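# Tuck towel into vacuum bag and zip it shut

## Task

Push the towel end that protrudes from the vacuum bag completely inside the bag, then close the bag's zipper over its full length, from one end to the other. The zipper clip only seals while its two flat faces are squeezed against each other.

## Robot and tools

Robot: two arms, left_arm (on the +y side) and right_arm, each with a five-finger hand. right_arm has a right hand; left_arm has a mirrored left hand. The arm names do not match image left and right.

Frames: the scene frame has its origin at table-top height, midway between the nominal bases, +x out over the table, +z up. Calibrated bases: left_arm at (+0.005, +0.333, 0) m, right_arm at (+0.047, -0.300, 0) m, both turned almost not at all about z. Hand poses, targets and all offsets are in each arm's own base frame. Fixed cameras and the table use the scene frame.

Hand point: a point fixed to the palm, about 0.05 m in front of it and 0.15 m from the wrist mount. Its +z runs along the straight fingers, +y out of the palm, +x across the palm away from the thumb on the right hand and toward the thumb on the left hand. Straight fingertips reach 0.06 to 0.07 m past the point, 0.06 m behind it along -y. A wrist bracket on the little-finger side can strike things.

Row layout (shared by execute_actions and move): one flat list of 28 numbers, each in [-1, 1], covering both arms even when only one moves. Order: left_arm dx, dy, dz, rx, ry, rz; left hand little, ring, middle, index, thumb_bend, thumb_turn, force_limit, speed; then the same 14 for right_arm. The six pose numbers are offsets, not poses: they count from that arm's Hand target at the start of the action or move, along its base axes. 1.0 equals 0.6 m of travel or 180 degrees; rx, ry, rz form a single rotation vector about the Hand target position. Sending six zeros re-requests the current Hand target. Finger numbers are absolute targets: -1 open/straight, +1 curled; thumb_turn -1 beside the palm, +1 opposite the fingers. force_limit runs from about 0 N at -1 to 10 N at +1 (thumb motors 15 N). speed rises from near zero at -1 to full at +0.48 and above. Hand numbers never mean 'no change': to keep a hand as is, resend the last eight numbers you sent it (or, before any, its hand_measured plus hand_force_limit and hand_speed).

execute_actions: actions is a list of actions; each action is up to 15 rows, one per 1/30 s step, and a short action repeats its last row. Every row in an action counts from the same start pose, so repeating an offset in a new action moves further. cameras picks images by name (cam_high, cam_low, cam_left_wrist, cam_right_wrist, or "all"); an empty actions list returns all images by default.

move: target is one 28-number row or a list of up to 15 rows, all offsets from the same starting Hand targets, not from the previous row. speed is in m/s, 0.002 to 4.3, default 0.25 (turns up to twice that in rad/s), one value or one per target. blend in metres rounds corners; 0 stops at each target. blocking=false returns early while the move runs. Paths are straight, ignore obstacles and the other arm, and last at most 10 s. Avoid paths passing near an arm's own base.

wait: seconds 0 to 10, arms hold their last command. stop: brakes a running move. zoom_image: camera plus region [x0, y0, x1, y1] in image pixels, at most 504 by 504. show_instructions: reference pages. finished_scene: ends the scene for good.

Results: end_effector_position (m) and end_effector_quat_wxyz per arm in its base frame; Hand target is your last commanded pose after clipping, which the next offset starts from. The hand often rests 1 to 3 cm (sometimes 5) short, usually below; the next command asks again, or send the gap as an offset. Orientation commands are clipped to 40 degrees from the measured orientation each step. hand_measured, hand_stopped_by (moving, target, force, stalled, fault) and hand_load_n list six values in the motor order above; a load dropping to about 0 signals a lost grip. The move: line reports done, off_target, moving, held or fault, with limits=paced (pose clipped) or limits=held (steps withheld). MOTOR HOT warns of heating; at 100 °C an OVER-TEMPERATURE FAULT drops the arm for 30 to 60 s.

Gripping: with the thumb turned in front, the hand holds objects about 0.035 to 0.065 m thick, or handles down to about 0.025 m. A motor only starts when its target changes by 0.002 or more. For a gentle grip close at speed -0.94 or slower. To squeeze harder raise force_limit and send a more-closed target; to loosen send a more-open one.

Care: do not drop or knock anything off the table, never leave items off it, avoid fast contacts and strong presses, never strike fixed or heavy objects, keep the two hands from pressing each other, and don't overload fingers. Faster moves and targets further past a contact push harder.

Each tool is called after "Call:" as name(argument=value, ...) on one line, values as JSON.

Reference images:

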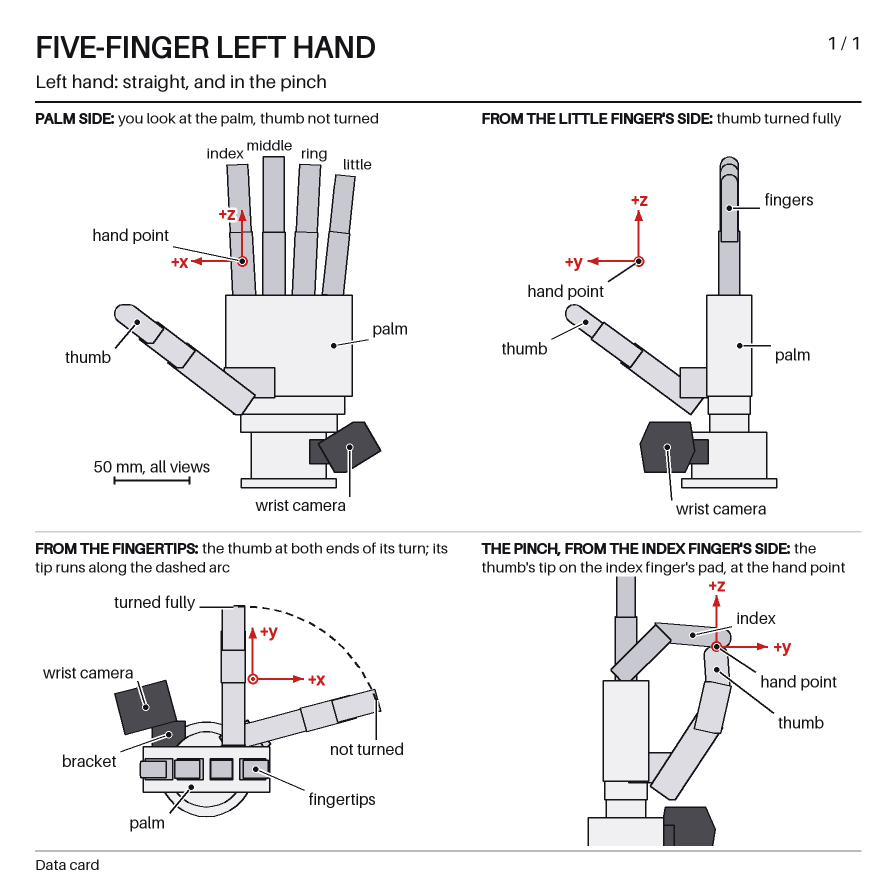

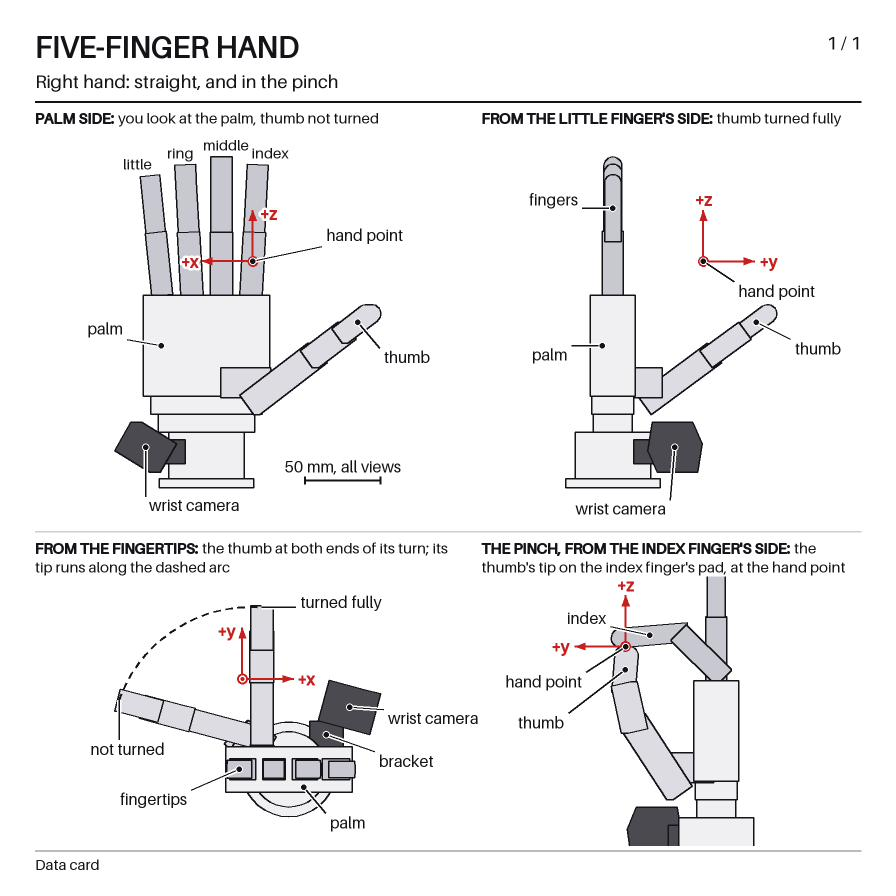

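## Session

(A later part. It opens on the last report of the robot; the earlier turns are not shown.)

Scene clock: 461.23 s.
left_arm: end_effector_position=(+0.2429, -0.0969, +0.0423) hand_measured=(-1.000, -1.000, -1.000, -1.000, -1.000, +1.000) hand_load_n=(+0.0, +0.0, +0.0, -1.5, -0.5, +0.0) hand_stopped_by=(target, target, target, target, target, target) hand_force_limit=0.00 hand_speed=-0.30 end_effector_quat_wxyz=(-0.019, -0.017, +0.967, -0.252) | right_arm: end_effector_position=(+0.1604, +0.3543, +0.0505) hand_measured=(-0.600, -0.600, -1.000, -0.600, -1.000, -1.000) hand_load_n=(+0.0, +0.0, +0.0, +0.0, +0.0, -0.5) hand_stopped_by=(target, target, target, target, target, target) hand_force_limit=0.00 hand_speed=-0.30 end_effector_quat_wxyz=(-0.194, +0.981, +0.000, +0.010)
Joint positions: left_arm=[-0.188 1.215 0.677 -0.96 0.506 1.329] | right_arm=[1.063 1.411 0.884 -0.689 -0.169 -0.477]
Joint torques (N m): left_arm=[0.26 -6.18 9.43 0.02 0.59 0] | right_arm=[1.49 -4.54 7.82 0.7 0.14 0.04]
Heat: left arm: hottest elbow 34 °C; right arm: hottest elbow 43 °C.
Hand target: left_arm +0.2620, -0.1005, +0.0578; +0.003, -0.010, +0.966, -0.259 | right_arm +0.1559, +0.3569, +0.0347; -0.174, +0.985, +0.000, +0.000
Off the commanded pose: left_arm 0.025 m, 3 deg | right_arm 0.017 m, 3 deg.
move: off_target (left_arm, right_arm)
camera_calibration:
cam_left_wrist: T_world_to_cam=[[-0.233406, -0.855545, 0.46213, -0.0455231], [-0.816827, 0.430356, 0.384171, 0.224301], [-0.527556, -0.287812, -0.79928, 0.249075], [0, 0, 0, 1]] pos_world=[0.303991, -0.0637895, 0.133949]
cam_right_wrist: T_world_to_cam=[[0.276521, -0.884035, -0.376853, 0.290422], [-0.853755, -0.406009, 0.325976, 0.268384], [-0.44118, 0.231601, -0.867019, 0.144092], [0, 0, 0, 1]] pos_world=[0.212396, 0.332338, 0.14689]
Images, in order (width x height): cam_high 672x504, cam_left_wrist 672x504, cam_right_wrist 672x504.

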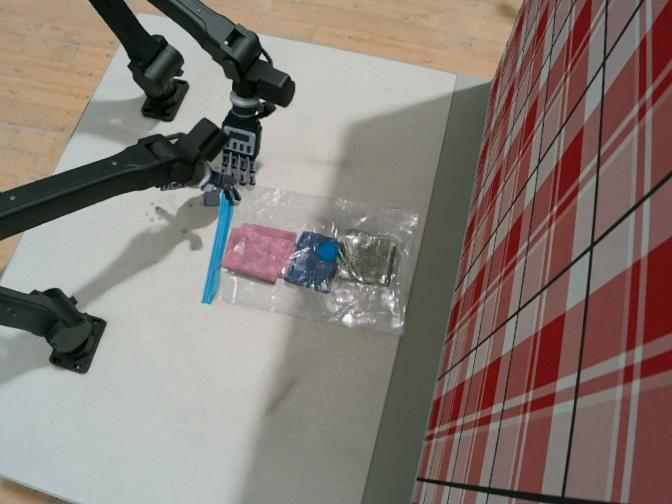

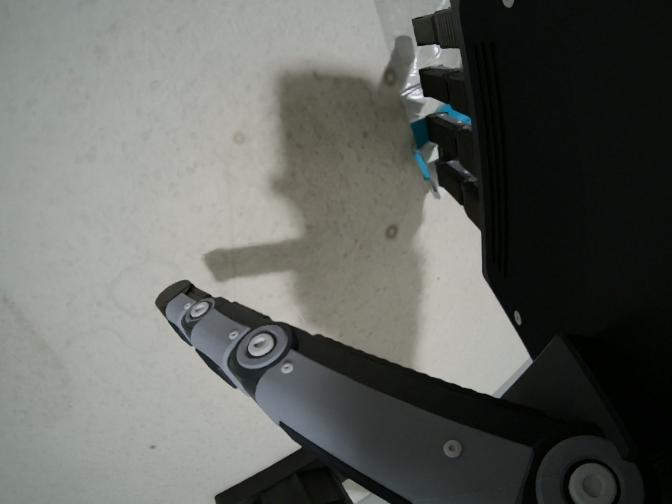

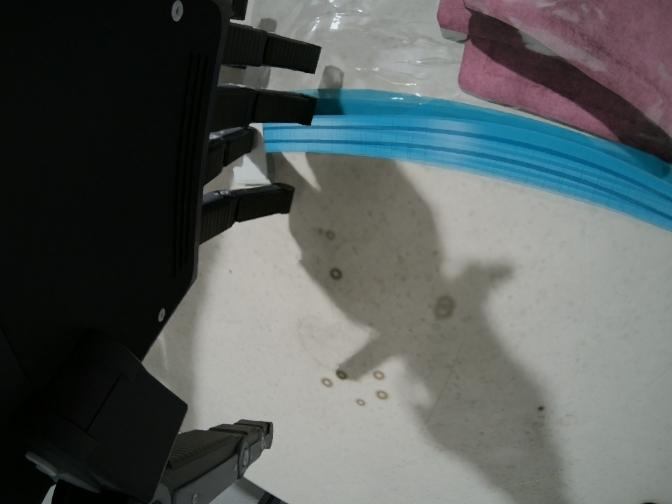

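Call:
move(target=[0, 0.06, 0.07, 0, 0, 0, -1, -1, -1, -1, -1, 1, 0, -0.3, 0, 0, 0, 0, 0, 0, -0.6, -0.6, -1, -0.6, -1, -1, 0, -0.3], speed=0.08, cameras=["cam_right_wrist", "cam_high", "cam_left_wrist"])

Call:
zoom_image(camera="cam_left_wrist", region=[350, 80, 490, 270])

Call:
zoom_image(camera="cam_high", region=[180, 130, 290, 320])

Scene clock: 466.07 s.
left_arm: end_effector_position=(+0.2425, -0.0649, +0.0824) hand_measured=(-1.000, -1.000, -1.000, -1.000, -1.000, +1.000) hand_load_n=(+0.0, +0.0, +0.0, +0.0, +0.0, +0.0) hand_stopped_by=(target, target, target, target, target, target) hand_force_limit=0.00 hand_speed=-0.30 end_effector_quat_wxyz=(-0.021, -0.017, +0.966, -0.256) | right_arm: end_effector_position=(+0.1594, +0.3561, +0.0504) hand_measured=(-0.600, -0.600, -1.000, -0.600, -1.000, -1.000) hand_load_n=(+0.0, +0.0, +0.5, +0.0, +0.0, +0.0) hand_stopped_by=(target, target, target, target, target, target) hand_force_limit=0.00 hand_speed=-0.30 end_effector_quat_wxyz=(-0.194, +0.981, +0.001, +0.009)
Joint positions: left_arm=[-0.071 1.158 0.75 -1.16 0.519 1.464] | right_arm=[1.067 1.415 0.887 -0.688 -0.17 -0.475]
Joint torques (N m): left_arm=[0.56 -5.66 10.18 -0.21 0.49 0.01] | right_arm=[1.2 -4.89 7.64 0.68 0.16 0.04]
Heat: left arm: hottest elbow 35 °C; right arm: hottest elbow 43 °C.
Hand target: left_arm +0.2619, -0.0645, +0.0998; +0.003, -0.010, +0.966, -0.259 | right_arm +0.1557, +0.3568, +0.0347; -0.174, +0.985, +0.001, +0.000
Off the commanded pose: left_arm 0.026 m, 3 deg | right_arm 0.016 m, 3 deg.
move: off_target (left_arm, right_arm)
camera_calibration:
cam_left_wrist: T_world_to_cam=[[-0.232611, -0.851501, 0.469934, -0.0373385], [-0.814703, 0.434496, 0.384021, 0.194611], [-0.531179, -0.293529, -0.794789, 0.290174], [0, 0, 0, 1]] pos_world=[0.303999, -0.0311767, 0.173439]
cam_right_wrist: T_world_to_cam=[[0.278088, -0.883263, -0.37751, 0.291756], [-0.852346, -0.408123, 0.327019, 0.268785], [-0.442914, 0.230829, -0.86634, 0.14365], [0, 0, 0, 1]] pos_world=[0.211589, 0.334236, 0.146692]
Images, in order (width x height): cam_high 672x504, cam_left_wrist 672x504, cam_right_wrist 672x504.

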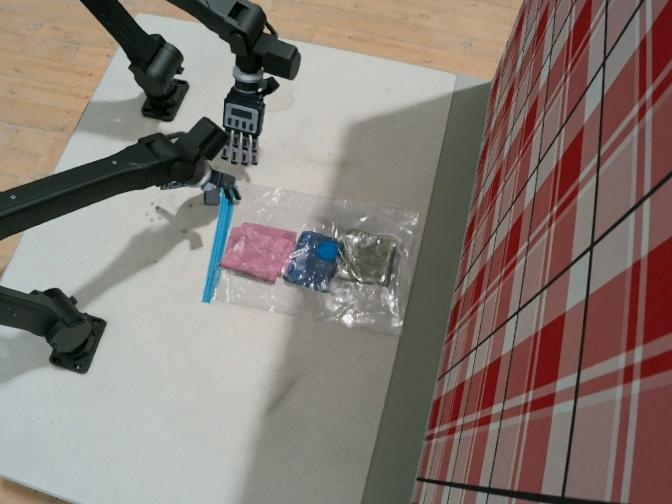

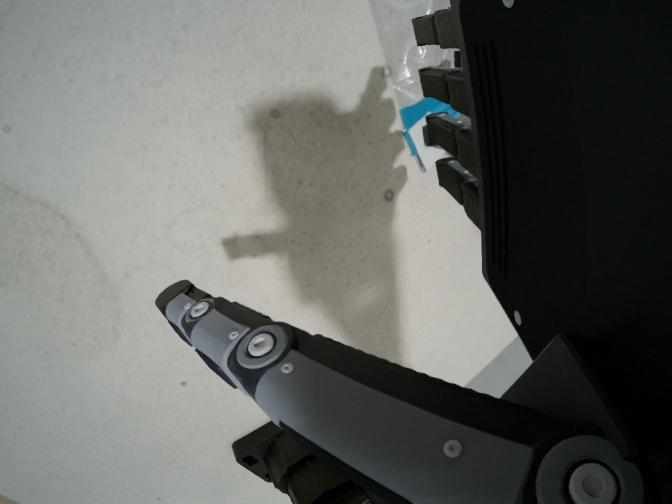

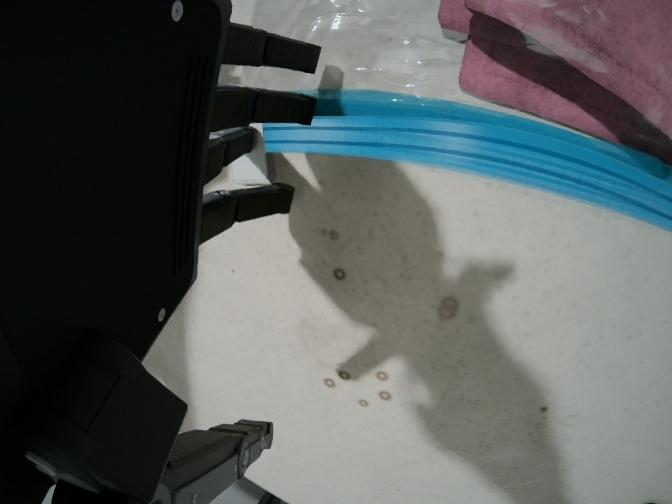

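Scaled by 2.653 from the camera's 672x504 image, which has a finer 960x720 frame.

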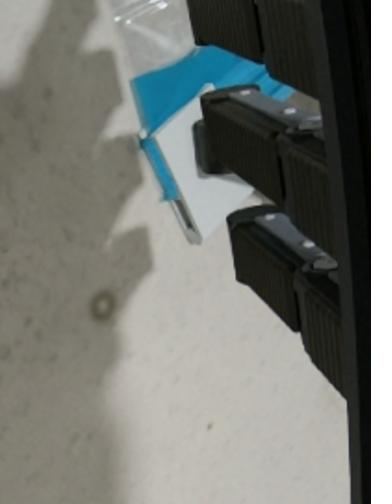

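Scaled by 2.653 from the camera's 672x504 image, which has a finer 960x720 frame.

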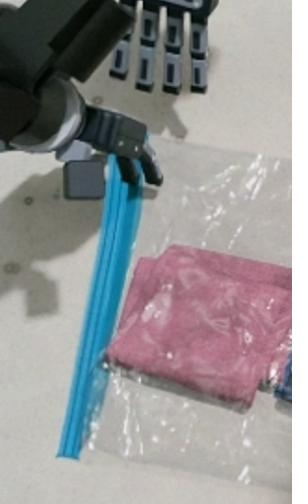

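Call:
move(target=[[0.006, -0.02, -0.03, 0, 0, 0, -0.2, -0.2, -0.2, -1, -1, 1, 0, -0.3, 0, 0, 0, 0, 0, 0, -0.6, -0.6, -1, -0.6, -1, -1, 0, -0.3], [0.006, -0.055, -0.085, 0, 0, 0, -0.2, -0.2, -0.2, -1, -1, 1, 0, -0.3, 0, 0, 0, 0, 0, 0, -0.6, -0.6, -1, -0.6, -1, -1, 0, -0.3]], speed=0.08, cameras=["cam_right_wrist", "cam_high", "cam_left_wrist"])

Call:
zoom_image(camera="cam_left_wrist", region=[350, 80, 490, 270])

Call:
zoom_image(camera="cam_high", region=[180, 130, 290, 320])

Scene clock: 506.10 s.
left_arm: end_effector_position=(+0.2674, -0.0957, +0.0525) hand_measured=(-0.200, -0.200, -0.200, -1.000, -1.000, +1.000) hand_load_n=(+0.0, +0.0, +0.0, +0.0, +0.0, +0.0) hand_stopped_by=(target, target, target, target, target, target) hand_force_limit=0.00 hand_speed=-0.30 end_effector_quat_wxyz=(+0.004, -0.010, +0.966, -0.260) | right_arm: end_effector_position=(+0.1594, +0.3561, +0.0504) hand_measured=(-0.600, -0.600, -1.000, -0.600, -1.000, -1.000) hand_load_n=(+0.0, +0.0, +0.0, +0.0, +0.0, +0.0) hand_stopped_by=(target, target, target, target, target, target) hand_force_limit=0.00 hand_speed=-0.30 end_effector_quat_wxyz=(-0.194, +0.981, +0.001, +0.009)
Joint positions: left_arm=[-0.164 1.229 0.721 -0.953 0.516 1.357] | right_arm=[1.067 1.415 0.887 -0.688 -0.17 -0.475]
Joint torques (N m): left_arm=[-0.91 -5.71 5.81 0.77 0.3 -0.13] | right_arm=[1.2 -4.89 7.6 0.65 0.17 0.05]
Heat: left arm: hottest elbow 40 °C; right arm: hottest elbow 44 °C.
Hand target: left_arm +0.2655, -0.0975, +0.0488; +0.002, -0.010, +0.966, -0.259 | right_arm +0.1557, +0.3568, +0.0347; -0.174, +0.985, +0.001, +0.000
Off the commanded pose: left_arm 0.005 m, 0 deg | right_arm 0.016 m, 3 deg.
move: off_target (right_arm)
camera_calibration:
cam_left_wrist: T_world_to_cam=[[-0.25758, -0.84746, 0.464182, -0.0363402], [-0.83376, 0.437731, 0.336505, 0.247639], [-0.488362, -0.300339, -0.819329, 0.259824], [0, 0, 0, 1]] pos_world=[0.323999, -0.061161, 0.146418]
cam_right_wrist: T_world_to_cam=[[0.278088, -0.883263, -0.37751, 0.291756], [-0.852346, -0.408123, 0.327019, 0.268785], [-0.442914, 0.230829, -0.86634, 0.14365], [0, 0, 0, 1]] pos_world=[0.211589, 0.334236, 0.146692]
Images, in order (width x height): cam_high 672x504, cam_left_wrist 672x504, cam_right_wrist 672x504.

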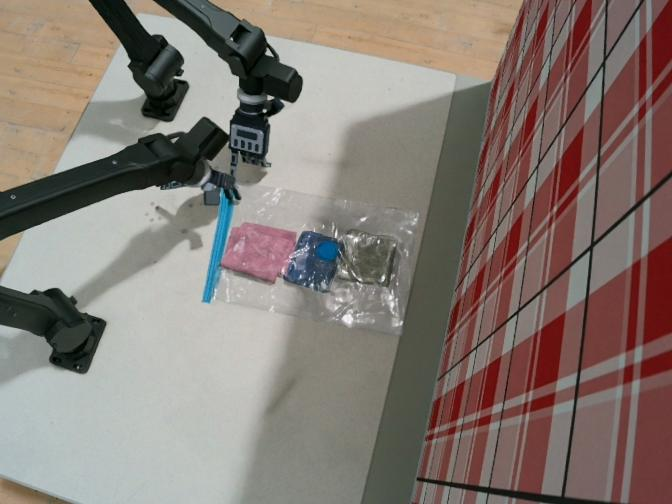

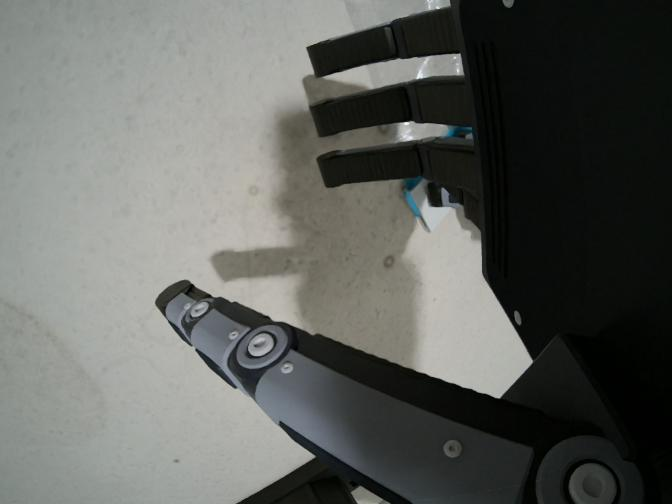

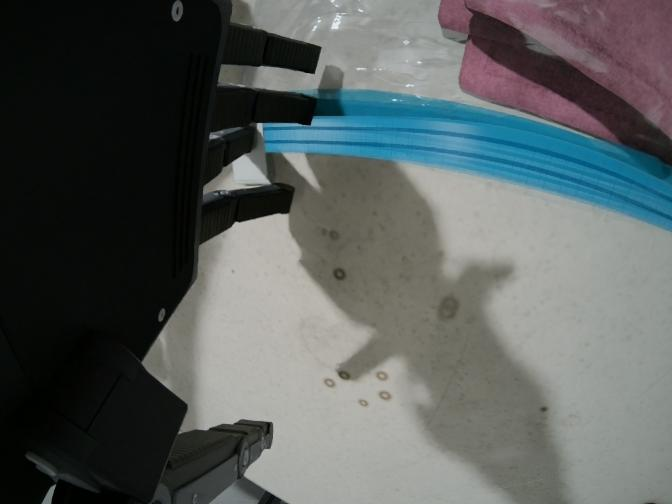

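Scaled by 2.653 from the camera's 672x504 image, which has a finer 960x720 frame.

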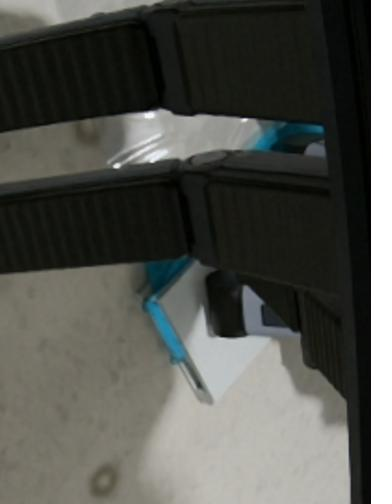

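Scaled by 2.653 from the camera's 672x504 image, which has a finer 960x720 frame.

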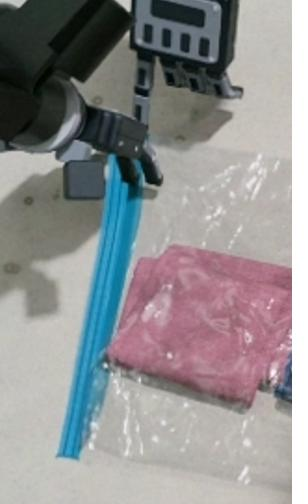

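Call:
execute_actions(actions=[])

Scene clock: 515.13 s.
left_arm: end_effector_position=(+0.2674, -0.0957, +0.0526) hand_measured=(-0.200, -0.200, -0.200, -1.000, -1.000, +1.000) hand_load_n=(+0.0, +0.0, +0.0, +0.0, +0.0, +0.0) hand_stopped_by=(target, target, target, target, target, target) hand_force_limit=0.00 hand_speed=-0.30 end_effector_quat_wxyz=(+0.004, -0.010, +0.966, -0.260) | right_arm: end_effector_position=(+0.1594, +0.3561, +0.0504) hand_measured=(-0.600, -0.600, -1.000, -0.600, -1.000, -1.000) hand_load_n=(+0.0, +0.0, +0.0, +0.0, +0.0, +0.0) hand_stopped_by=(target, target, target, target, target, target) hand_force_limit=0.00 hand_speed=-0.30 end_effector_quat_wxyz=(-0.194, +0.981, +0.001, +0.009)
Joint positions: left_arm=[-0.164 1.229 0.721 -0.953 0.516 1.357] | right_arm=[1.067 1.415 0.887 -0.688 -0.17 -0.475]
Joint velocities: within noise
Joint torques (N m): left_arm=[-0.85 -5.6 5.76 0.79 0.3 -0.14] | right_arm=[1.2 -4.89 7.61 0.65 0.16 0.05]
Heat: left arm: hottest elbow 39 °C; right arm: hottest elbow 44 °C.
Hand target: left_arm +0.2655, -0.0975, +0.0488; +0.002, -0.010, +0.966, -0.259 | right_arm +0.1557, +0.3568, +0.0347; -0.174, +0.985, +0.001, +0.000
Off the commanded pose: left_arm 0.005 m, 0 deg | right_arm 0.016 m, 3 deg.
camera_calibration:
cam_left_wrist: T_world_to_cam=[[-0.257301, -0.847519, 0.464228, -0.0364661], [-0.833787, 0.437547, 0.336678, 0.247528], [-0.488462, -0.30044, -0.819232, 0.259787], [0, 0, 0, 1]] pos_world=[0.3239, -0.0611607, 0.146417]
cam_right_wrist: T_world_to_cam=[[0.278088, -0.883263, -0.37751, 0.291756], [-0.852346, -0.408123, 0.327019, 0.268785], [-0.442914, 0.230829, -0.86634, 0.14365], [0, 0, 0, 1]] pos_world=[0.211589, 0.334236, 0.146692]

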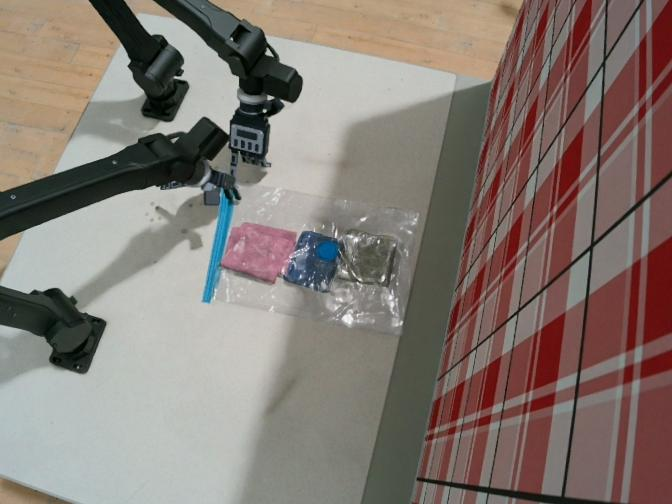

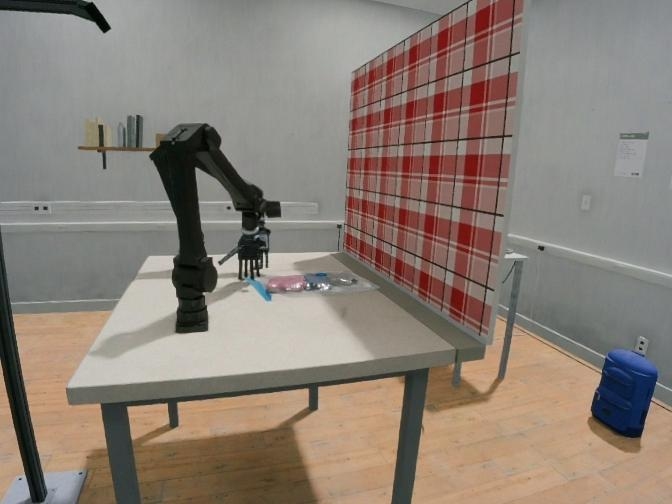

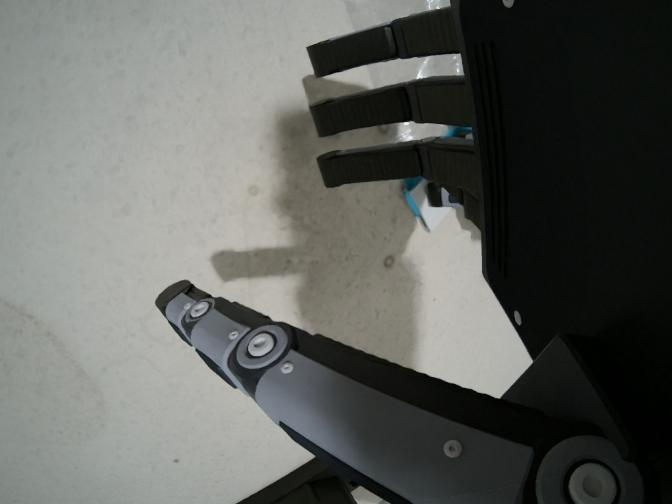

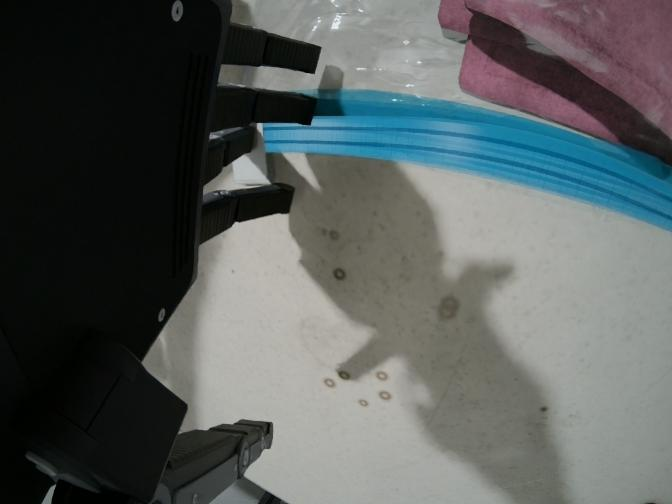

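Call:
move(target=[0, 0, -0.058, 0, 0, 0, -0.2, -0.2, -0.2, -1, -1, 1, 0, -0.3, 0, 0, 0, 0, 0, 0, -0.6, -0.6, -1, -0.6, -1, -1, 0, -0.3], speed=0.05, cameras=["cam_high", "cam_left_wrist", "cam_right_wrist"])

Scene clock: 518.70 s.
left_arm: end_effector_position=(+0.2673, -0.0977, +0.0336) hand_measured=(-0.200, -0.200, -0.198, -1.000, -1.000, +1.000) hand_load_n=(+0.0, +0.5, -11.0, +0.0, +0.0, +0.0) hand_stopped_by=(target, target, target, target, target, target) hand_force_limit=0.00 hand_speed=-0.30 end_effector_quat_wxyz=(+0.005, -0.021, +0.965, -0.263) | right_arm: end_effector_position=(+0.1594, +0.3561, +0.0504) hand_measured=(-0.600, -0.600, -1.000, -0.600, -1.000, -1.000) hand_load_n=(+0.0, +0.0, +0.5, +0.0, +0.0, -0.5) hand_stopped_by=(target, target, target, target, target, target) hand_force_limit=0.00 hand_speed=-0.30 end_effector_quat_wxyz=(-0.194, +0.981, +0.001, +0.009)
Joint positions: left_arm=[-0.164 1.259 0.687 -0.878 0.52 1.33] | right_arm=[1.067 1.415 0.887 -0.688 -0.17 -0.475]
Joint torques (N m): left_arm=[-0.79 -3.25 4.08 2.3 0.14 0.13] | right_arm=[1.2 -4.89 7.62 0.68 0.17 0.05]
Heat: left arm: hottest elbow 39 °C; right arm: hottest elbow 44 °C.
Hand target: left_arm +0.2655, -0.0975, +0.0139; +0.002, -0.010, +0.966, -0.259 | right_arm +0.1557, +0.3568, +0.0347; -0.174, +0.985, +0.001, +0.000
Off the commanded pose: left_arm 0.020 m, 1 deg | right_arm 0.016 m, 3 deg.
move: off_target (left_arm, right_arm)
camera_calibration:
cam_left_wrist: T_world_to_cam=[[-0.236403, -0.849991, 0.470775, -0.0353483], [-0.842257, 0.420842, 0.33689, 0.255441], [-0.484475, -0.316872, -0.815399, 0.240892], [0, 0, 0, 1]] pos_world=[0.323496, -0.0612141, 0.127009]
cam_right_wrist: T_world_to_cam=[[0.278088, -0.883263, -0.37751, 0.291756], [-0.852346, -0.408123, 0.327019, 0.268785], [-0.442914, 0.230829, -0.86634, 0.14365], [0, 0, 0, 1]] pos_world=[0.211589, 0.334236, 0.146692]
Images, in order (width x height): cam_high 672x504, cam_left_wrist 672x504, cam_right_wrist 672x504.

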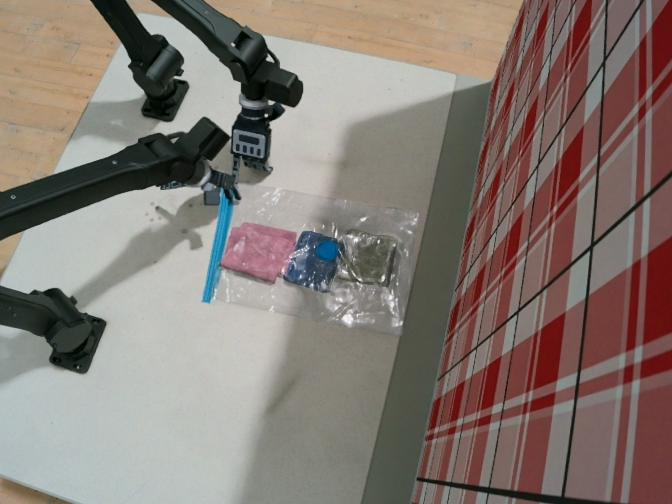

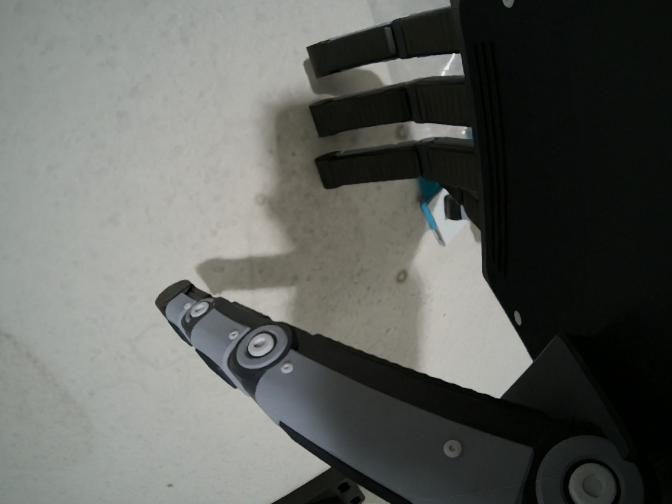

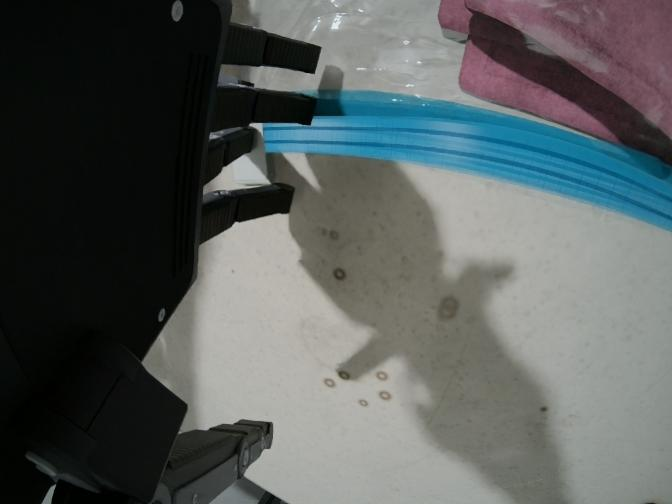

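Call:
move(target=[[0, 0, 0.05, 0, 0, 0, -0.2, -0.2, -0.2, -1, -1, 1, 0, -0.3, 0, 0, 0, 0, 0, 0, -0.6, -0.6, -1, -0.6, -1, -1, 0, -0.3],[0, 0, 0.05, 0, 0, 0, 0.5, 0.5, 0.5, -1, -1, 1, 0, 0.3, 0, 0, 0, 0, 0, 0, -0.6, -0.6, -1, -0.6, -1, -1, 0, -0.3]], speed=0.05, cameras=["cam_high", "cam_left_wrist", "cam_right_wrist"])

Scene clock: 525.57 s.
left_arm: end_effector_position=(+0.2594, -0.0950, +0.0362) hand_measured=(+0.500, +0.500, +0.500, -1.000, -1.000, +1.000) hand_load_n=(+0.0, +0.0, +0.5, +0.0, +0.0, +0.0) hand_stopped_by=(target, target, target, target, target, target) hand_force_limit=0.00 hand_speed=0.30 end_effector_quat_wxyz=(-0.005, -0.020, +0.966, -0.258) | right_arm: end_effector_position=(+0.1594, +0.3561, +0.0504) hand_measured=(-0.600, -0.600, -1.000, -0.600, -1.000, -1.000) hand_load_n=(+0.0, +0.0, +0.5, +0.0, +0.0, +0.0) hand_stopped_by=(target, target, target, target, target, target) hand_force_limit=0.00 hand_speed=-0.30 end_effector_quat_wxyz=(-0.194, +0.981, +0.001, +0.009)
Joint positions: left_arm=[-0.164 1.249 0.687 -0.914 0.515 1.341] | right_arm=[1.067 1.415 0.887 -0.688 -0.17 -0.475]
Joint torques (N m): left_arm=[-0.91 -6.83 7.54 -0.12 0.3 0.01] | right_arm=[1.26 -4.89 7.61 0.65 0.16 0.05]
Heat: left arm: hottest elbow 38 °C; right arm: hottest elbow 44 °C.
Hand target: left_arm +0.2655, -0.0975, +0.0440; +0.003, -0.010, +0.966, -0.259 | right_arm +0.1557, +0.3568, +0.0347; -0.174, +0.985, +0.001, +0.000
Off the commanded pose: left_arm 0.010 m, 1 deg | right_arm 0.016 m, 3 deg.
move: off_target (right_arm)
camera_calibration:
cam_left_wrist: T_world_to_cam=[[-0.234529, -0.852253, 0.467612, -0.0367749], [-0.831677, 0.424956, 0.357388, 0.243542], [-0.503299, -0.305084, -0.808464, 0.245806], [0, 0, 0, 1]] pos_world=[0.317638, -0.0598448, 0.128883]
cam_right_wrist: T_world_to_cam=[[0.278088, -0.883263, -0.37751, 0.291756], [-0.852346, -0.408123, 0.327019, 0.268785], [-0.442914, 0.230829, -0.86634, 0.14365], [0, 0, 0, 1]] pos_world=[0.211589, 0.334236, 0.146692]
Images, in order (width x height): cam_high 672x504, cam_left_wrist 672x504, cam_right_wrist 672x504.

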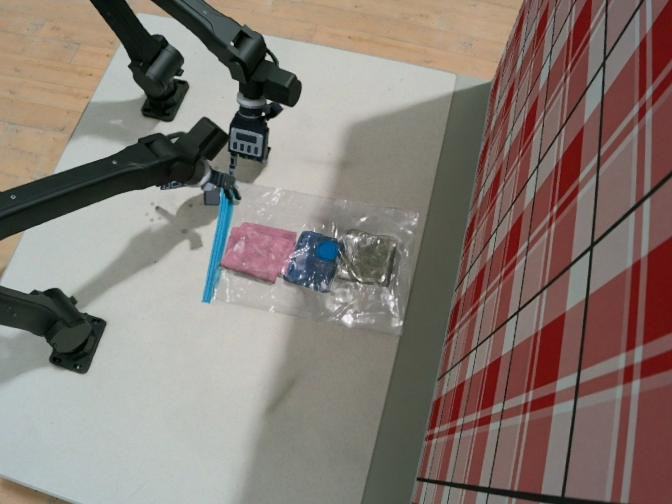

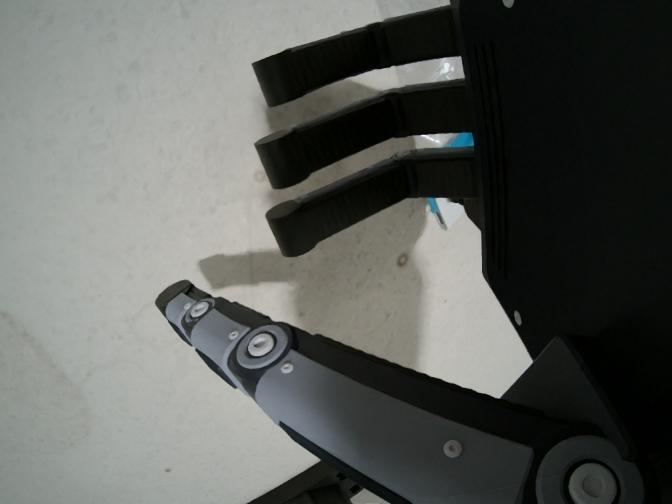

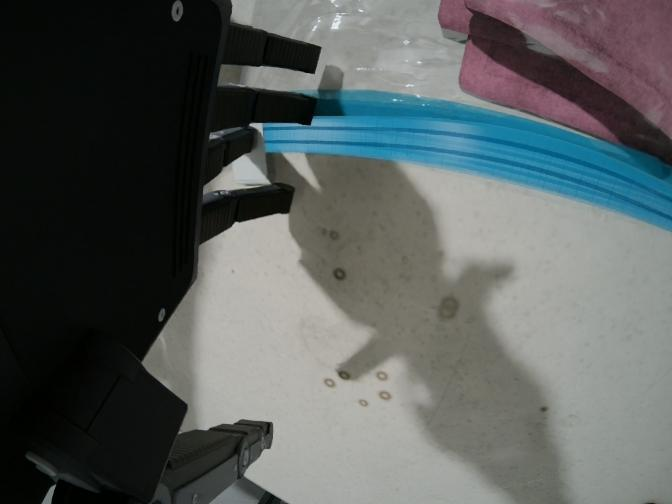

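Call:
zoom_image(camera="cam_left_wrist", region=[360, 80, 540, 260])

Call:
zoom_image(camera="cam_high", region=[160, 140, 300, 320])

Scaled by 2.800 from the camera's 672x504 image, which has a finer 960x720 frame.

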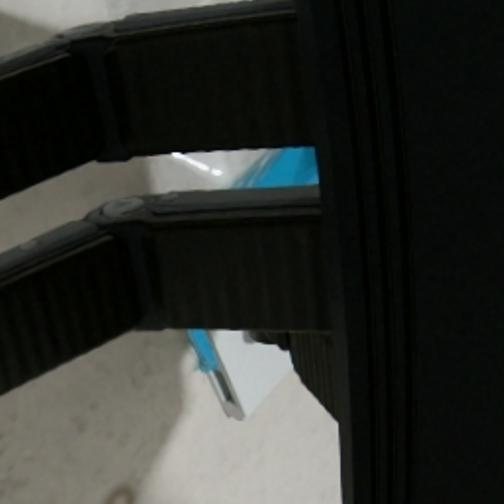

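Scaled by 2.800 from the camera's 672x504 image, which has a finer 960x720 frame.

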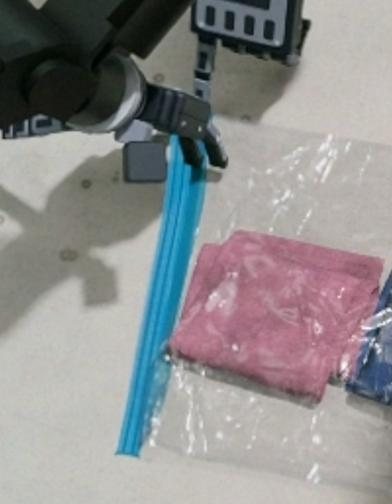

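Call:
move(target=[-0.003, 0, -0.052, 0, 0, 0, 0.5, 0.5, 0.5, -1, -1, 1, 0, 0.3, 0, 0, 0, 0, 0, 0, -0.6, -0.6, -1, -0.6, -1, -1, 0, -0.3], speed=0.05, cameras=["cam_high", "cam_left_wrist", "cam_right_wrist"])

Scene clock: 530.50 s.
left_arm: end_effector_position=(+0.2678, -0.0973, +0.0249) hand_measured=(+0.500, +0.500, +0.500, -1.000, -1.000, +1.000) hand_load_n=(+0.5, +0.0, +0.0, +0.0, +0.0, +0.0) hand_stopped_by=(target, target, target, target, target, target) hand_force_limit=0.00 hand_speed=0.30 end_effector_quat_wxyz=(+0.008, -0.016, +0.965, -0.263) | right_arm: end_effector_position=(+0.1594, +0.3561, +0.0504) hand_measured=(-0.600, -0.600, -1.000, -0.600, -1.000, -1.000) hand_load_n=(+0.0, +0.0, +0.5, +0.0, +0.0, +0.0) hand_stopped_by=(target, target, target, target, target, target) hand_force_limit=0.00 hand_speed=-0.30 end_effector_quat_wxyz=(-0.194, +0.981, +0.001, +0.009)
Joint positions: left_arm=[-0.164 1.273 0.672 -0.847 0.52 1.341] | right_arm=[1.067 1.415 0.887 -0.688 -0.17 -0.475]
Joint torques (N m): left_arm=[-0.97 -4.42 4.64 1.37 0.13 0] | right_arm=[1.2 -4.84 7.6 0.68 0.17 0.04]
Heat: left arm: hottest elbow 37 °C; right arm: hottest elbow 44 °C.
Hand target: left_arm +0.2636, -0.0974, +0.0127; +0.002, -0.010, +0.966, -0.259 | right_arm +0.1557, +0.3568, +0.0347; -0.174, +0.985, +0.001, +0.000
Off the commanded pose: left_arm 0.013 m, 1 deg | right_arm 0.016 m, 3 deg.
move: off_target (left_arm, right_arm)
camera_calibration:
cam_left_wrist: T_world_to_cam=[[-0.247778, -0.847865, 0.468754, -0.0275179], [-0.840926, 0.428484, 0.330523, 0.259117], [-0.481093, -0.312291, -0.819161, 0.233855], [0, 0, 0, 1]] pos_world=[0.323586, -0.0613281, 0.11882]
cam_right_wrist: T_world_to_cam=[[0.278088, -0.883263, -0.37751, 0.291756], [-0.852346, -0.408123, 0.327019, 0.268785], [-0.442914, 0.230829, -0.86634, 0.14365], [0, 0, 0, 1]] pos_world=[0.211589, 0.334236, 0.146692]
Images, in order (width x height): cam_high 672x504, cam_left_wrist 672x504, cam_right_wrist 672x504.

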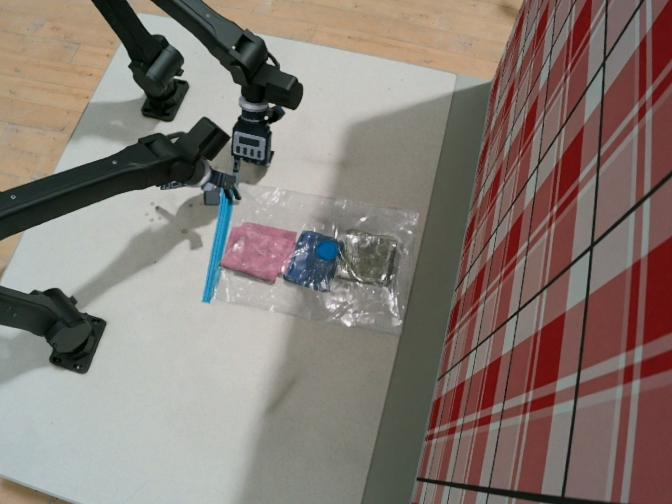

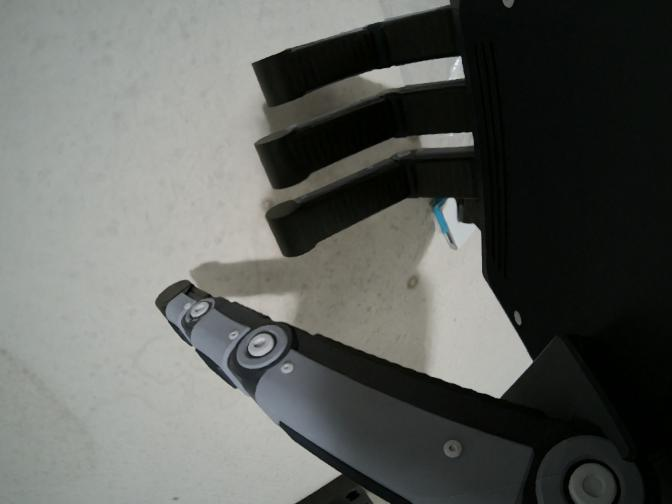

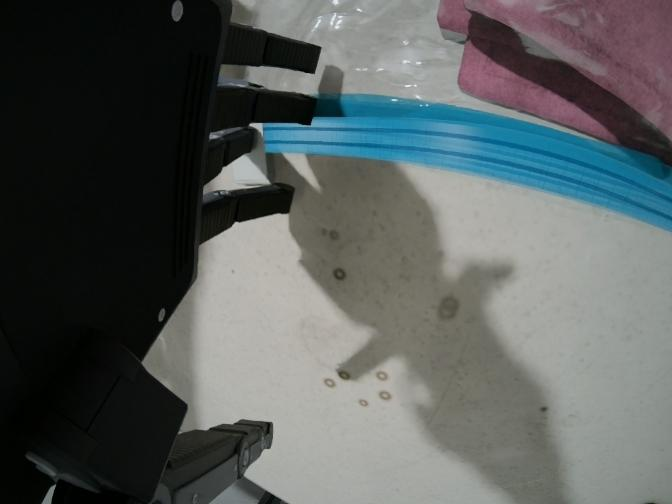

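Call:
move(target=[0, 0, -0.008, 0, 0, 0, 0.5, 0.5, 0.5, -1, -1, 1, 0, 0.3, 0, -0.03, 0.006, 0, 0, 0, -0.6, -0.6, -1, -0.6, -1, -1, 0, -0.3], speed=0.03, cameras=["cam_high", "cam_left_wrist", "cam_right_wrist"])

Scene clock: 534.90 s.
left_arm: end_effector_position=(+0.2685, -0.0986, +0.0241) hand_measured=(+0.500, +0.500, +0.500, -1.000, -1.000, +1.000) hand_load_n=(+0.0, +0.0, +0.5, +0.5, +0.0, +0.0) hand_stopped_by=(target, target, target, target, target, target) hand_force_limit=0.00 hand_speed=0.30 end_effector_quat_wxyz=(+0.010, -0.015, +0.964, -0.267) | right_arm: end_effector_position=(+0.1599, +0.3557, +0.0511) hand_measured=(-0.600, -0.600, -1.000, -0.600, -1.000, -1.000) hand_load_n=(+0.0, +0.0, +0.5, +0.0, +0.0, +0.0) hand_stopped_by=(target, target, target, target, target, target) hand_force_limit=0.00 hand_speed=-0.30 end_effector_quat_wxyz=(-0.196, +0.981, +0.001, +0.009)
Joint positions: left_arm=[-0.164 1.273 0.668 -0.837 0.526 1.341] | right_arm=[1.065 1.412 0.886 -0.688 -0.172 -0.476]
Joint torques (N m): left_arm=[-0.97 -3.6 4.37 1.62 -0.07 0] | right_arm=[-0.44 -8.18 5.31 0.17 -0.05 -0.14]
Heat: left arm: hottest elbow 37 °C; right arm: hottest elbow 44 °C.
Hand target: left_arm +0.2637, -0.0975, +0.0079; +0.002, -0.010, +0.966, -0.259 | right_arm +0.1559, +0.3389, +0.0383; -0.174, +0.985, +0.000, +0.000
Off the commanded pose: left_arm 0.017 m, 1 deg | right_arm 0.022 m, 3 deg.
move: off_target (left_arm, right_arm)
camera_calibration:
cam_left_wrist: T_world_to_cam=[[-0.250828, -0.844408, 0.47335, -0.0270213], [-0.842247, 0.431406, 0.323278, 0.261299], [-0.477185, -0.31759, -0.819409, 0.231516], [0, 0, 0, 1]] pos_world=[0.323776, -0.0620159, 0.118024]
cam_right_wrist: T_world_to_cam=[[0.277121, -0.882575, -0.379823, 0.291588], [-0.852618, -0.408137, 0.326292, 0.268868], [-0.442997, 0.233422, -0.865603, 0.143686], [0, 0, 0, 1]] pos_world=[0.212089, 0.333544, 0.147397]
Images, in order (width x height): cam_high 672x504, cam_left_wrist 672x504, cam_right_wrist 672x504.

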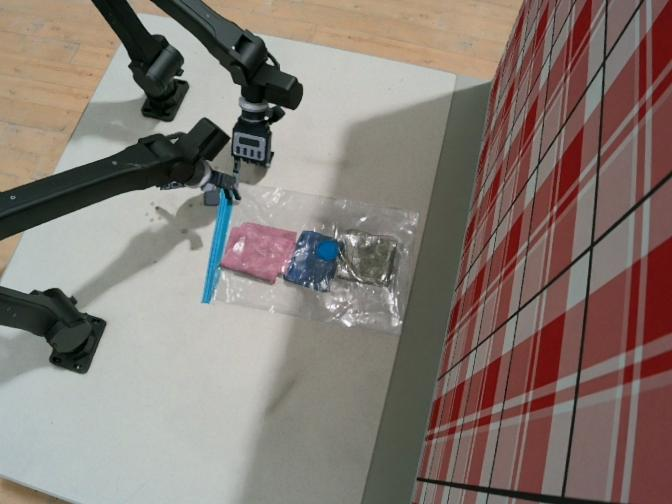

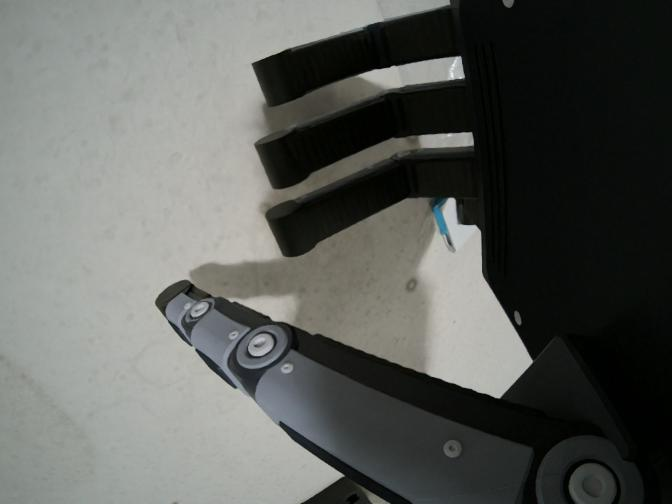

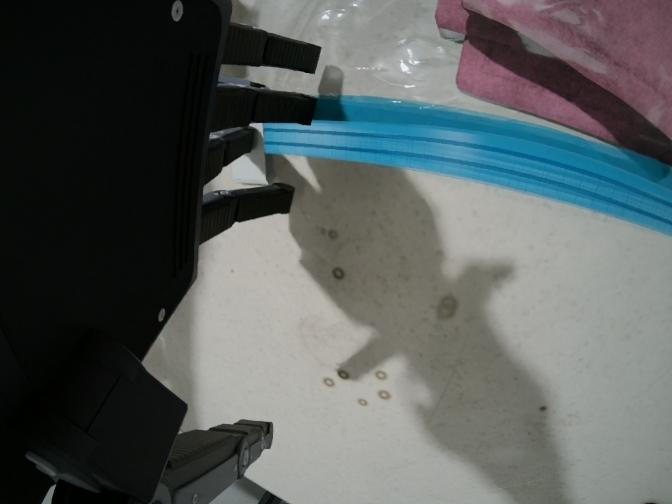

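Call:
move(target=[0, 0, 0, 0, 0, 0, 0.5, 0.5, 0.5, -1, -1, 1, 0, 0.3, 0, -0.025, 0.0, 0, 0, 0, -0.6, -0.6, -1, -0.6, -1, -1, 0, -0.3], speed=0.03, cameras=["cam_high", "cam_left_wrist", "cam_right_wrist"])

Scene clock: 538.23 s.
left_arm: end_effector_position=(+0.2698, -0.1000, +0.0237) hand_measured=(+0.500, +0.500, +0.500, -1.000, -1.000, +1.000) hand_load_n=(+0.0, +0.0, +0.5, +0.0, +0.0, +0.0) hand_stopped_by=(target, target, target, target, target, target) hand_force_limit=0.00 hand_speed=0.30 end_effector_quat_wxyz=(+0.012, -0.014, +0.963, -0.270) | right_arm: end_effector_position=(+0.1601, +0.3423, +0.0504) hand_measured=(-0.600, -0.600, -1.000, -0.600, -1.000, -1.000) hand_load_n=(+0.0, +0.0, +0.5, +0.0, -0.5, +0.0) hand_stopped_by=(target, target, target, target, target, target) hand_force_limit=0.00 hand_speed=-0.30 end_effector_quat_wxyz=(-0.196, +0.981, +0.001, +0.009)
Joint positions: left_arm=[-0.164 1.276 0.668 -0.83 0.532 1.341] | right_arm=[1.047 1.383 0.855 -0.688 -0.179 -0.495]
Joint torques (N m): left_arm=[-0.97 -3.72 4.38 1.37 -0.29 0] | right_arm=[-0.5 -8.06 5.18 0.08 0 -0.17]
Heat: left arm: hottest elbow 37 °C; right arm: hottest elbow 44 °C.
Hand target: left_arm +0.2636, -0.0975, +0.0079; +0.002, -0.010, +0.966, -0.259 | right_arm +0.1559, +0.3238, +0.0383; -0.174, +0.985, +0.000, +0.000
Off the commanded pose: left_arm 0.017 m, 2 deg | right_arm 0.022 m, 3 deg.
move: off_target (left_arm, right_arm)
camera_calibration:
cam_left_wrist: T_world_to_cam=[[-0.253019, -0.841026, 0.478182, -0.0269044], [-0.84294, 0.434211, 0.317668, 0.263826], [-0.474799, -0.322702, -0.818797, 0.230179], [0, 0, 0, 1]] pos_world=[0.324871, -0.0629042, 0.117526]
cam_right_wrist: T_world_to_cam=[[0.278413, -0.881767, -0.380752, 0.278892], [-0.852082, -0.409696, 0.325739, 0.26434], [-0.443219, 0.233742, -0.865403, 0.146193], [0, 0, 0, 1]] pos_world=[0.212387, 0.320045, 0.146599]
Images, in order (width x height): cam_high 672x504, cam_left_wrist 672x504, cam_right_wrist 672x504.

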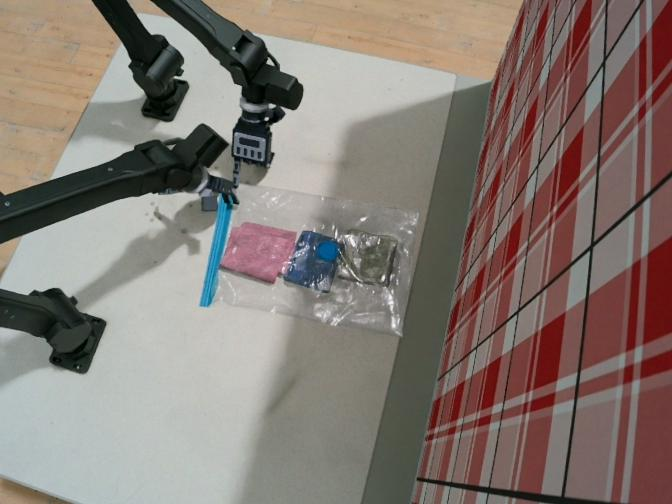

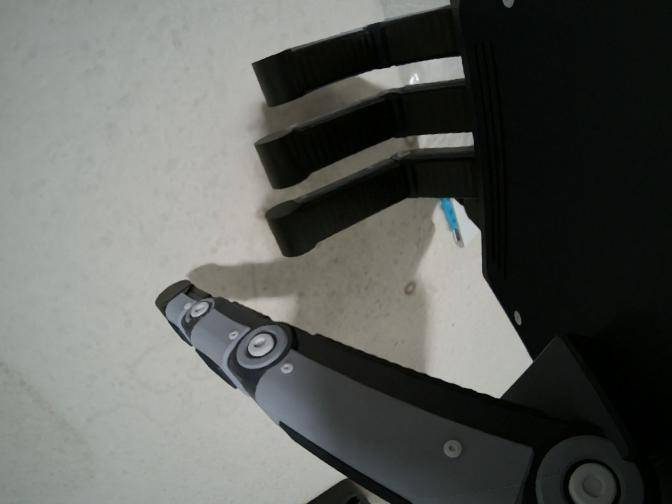

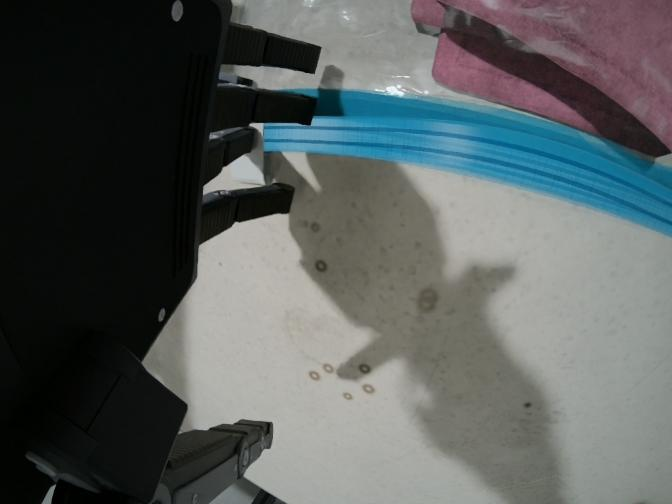

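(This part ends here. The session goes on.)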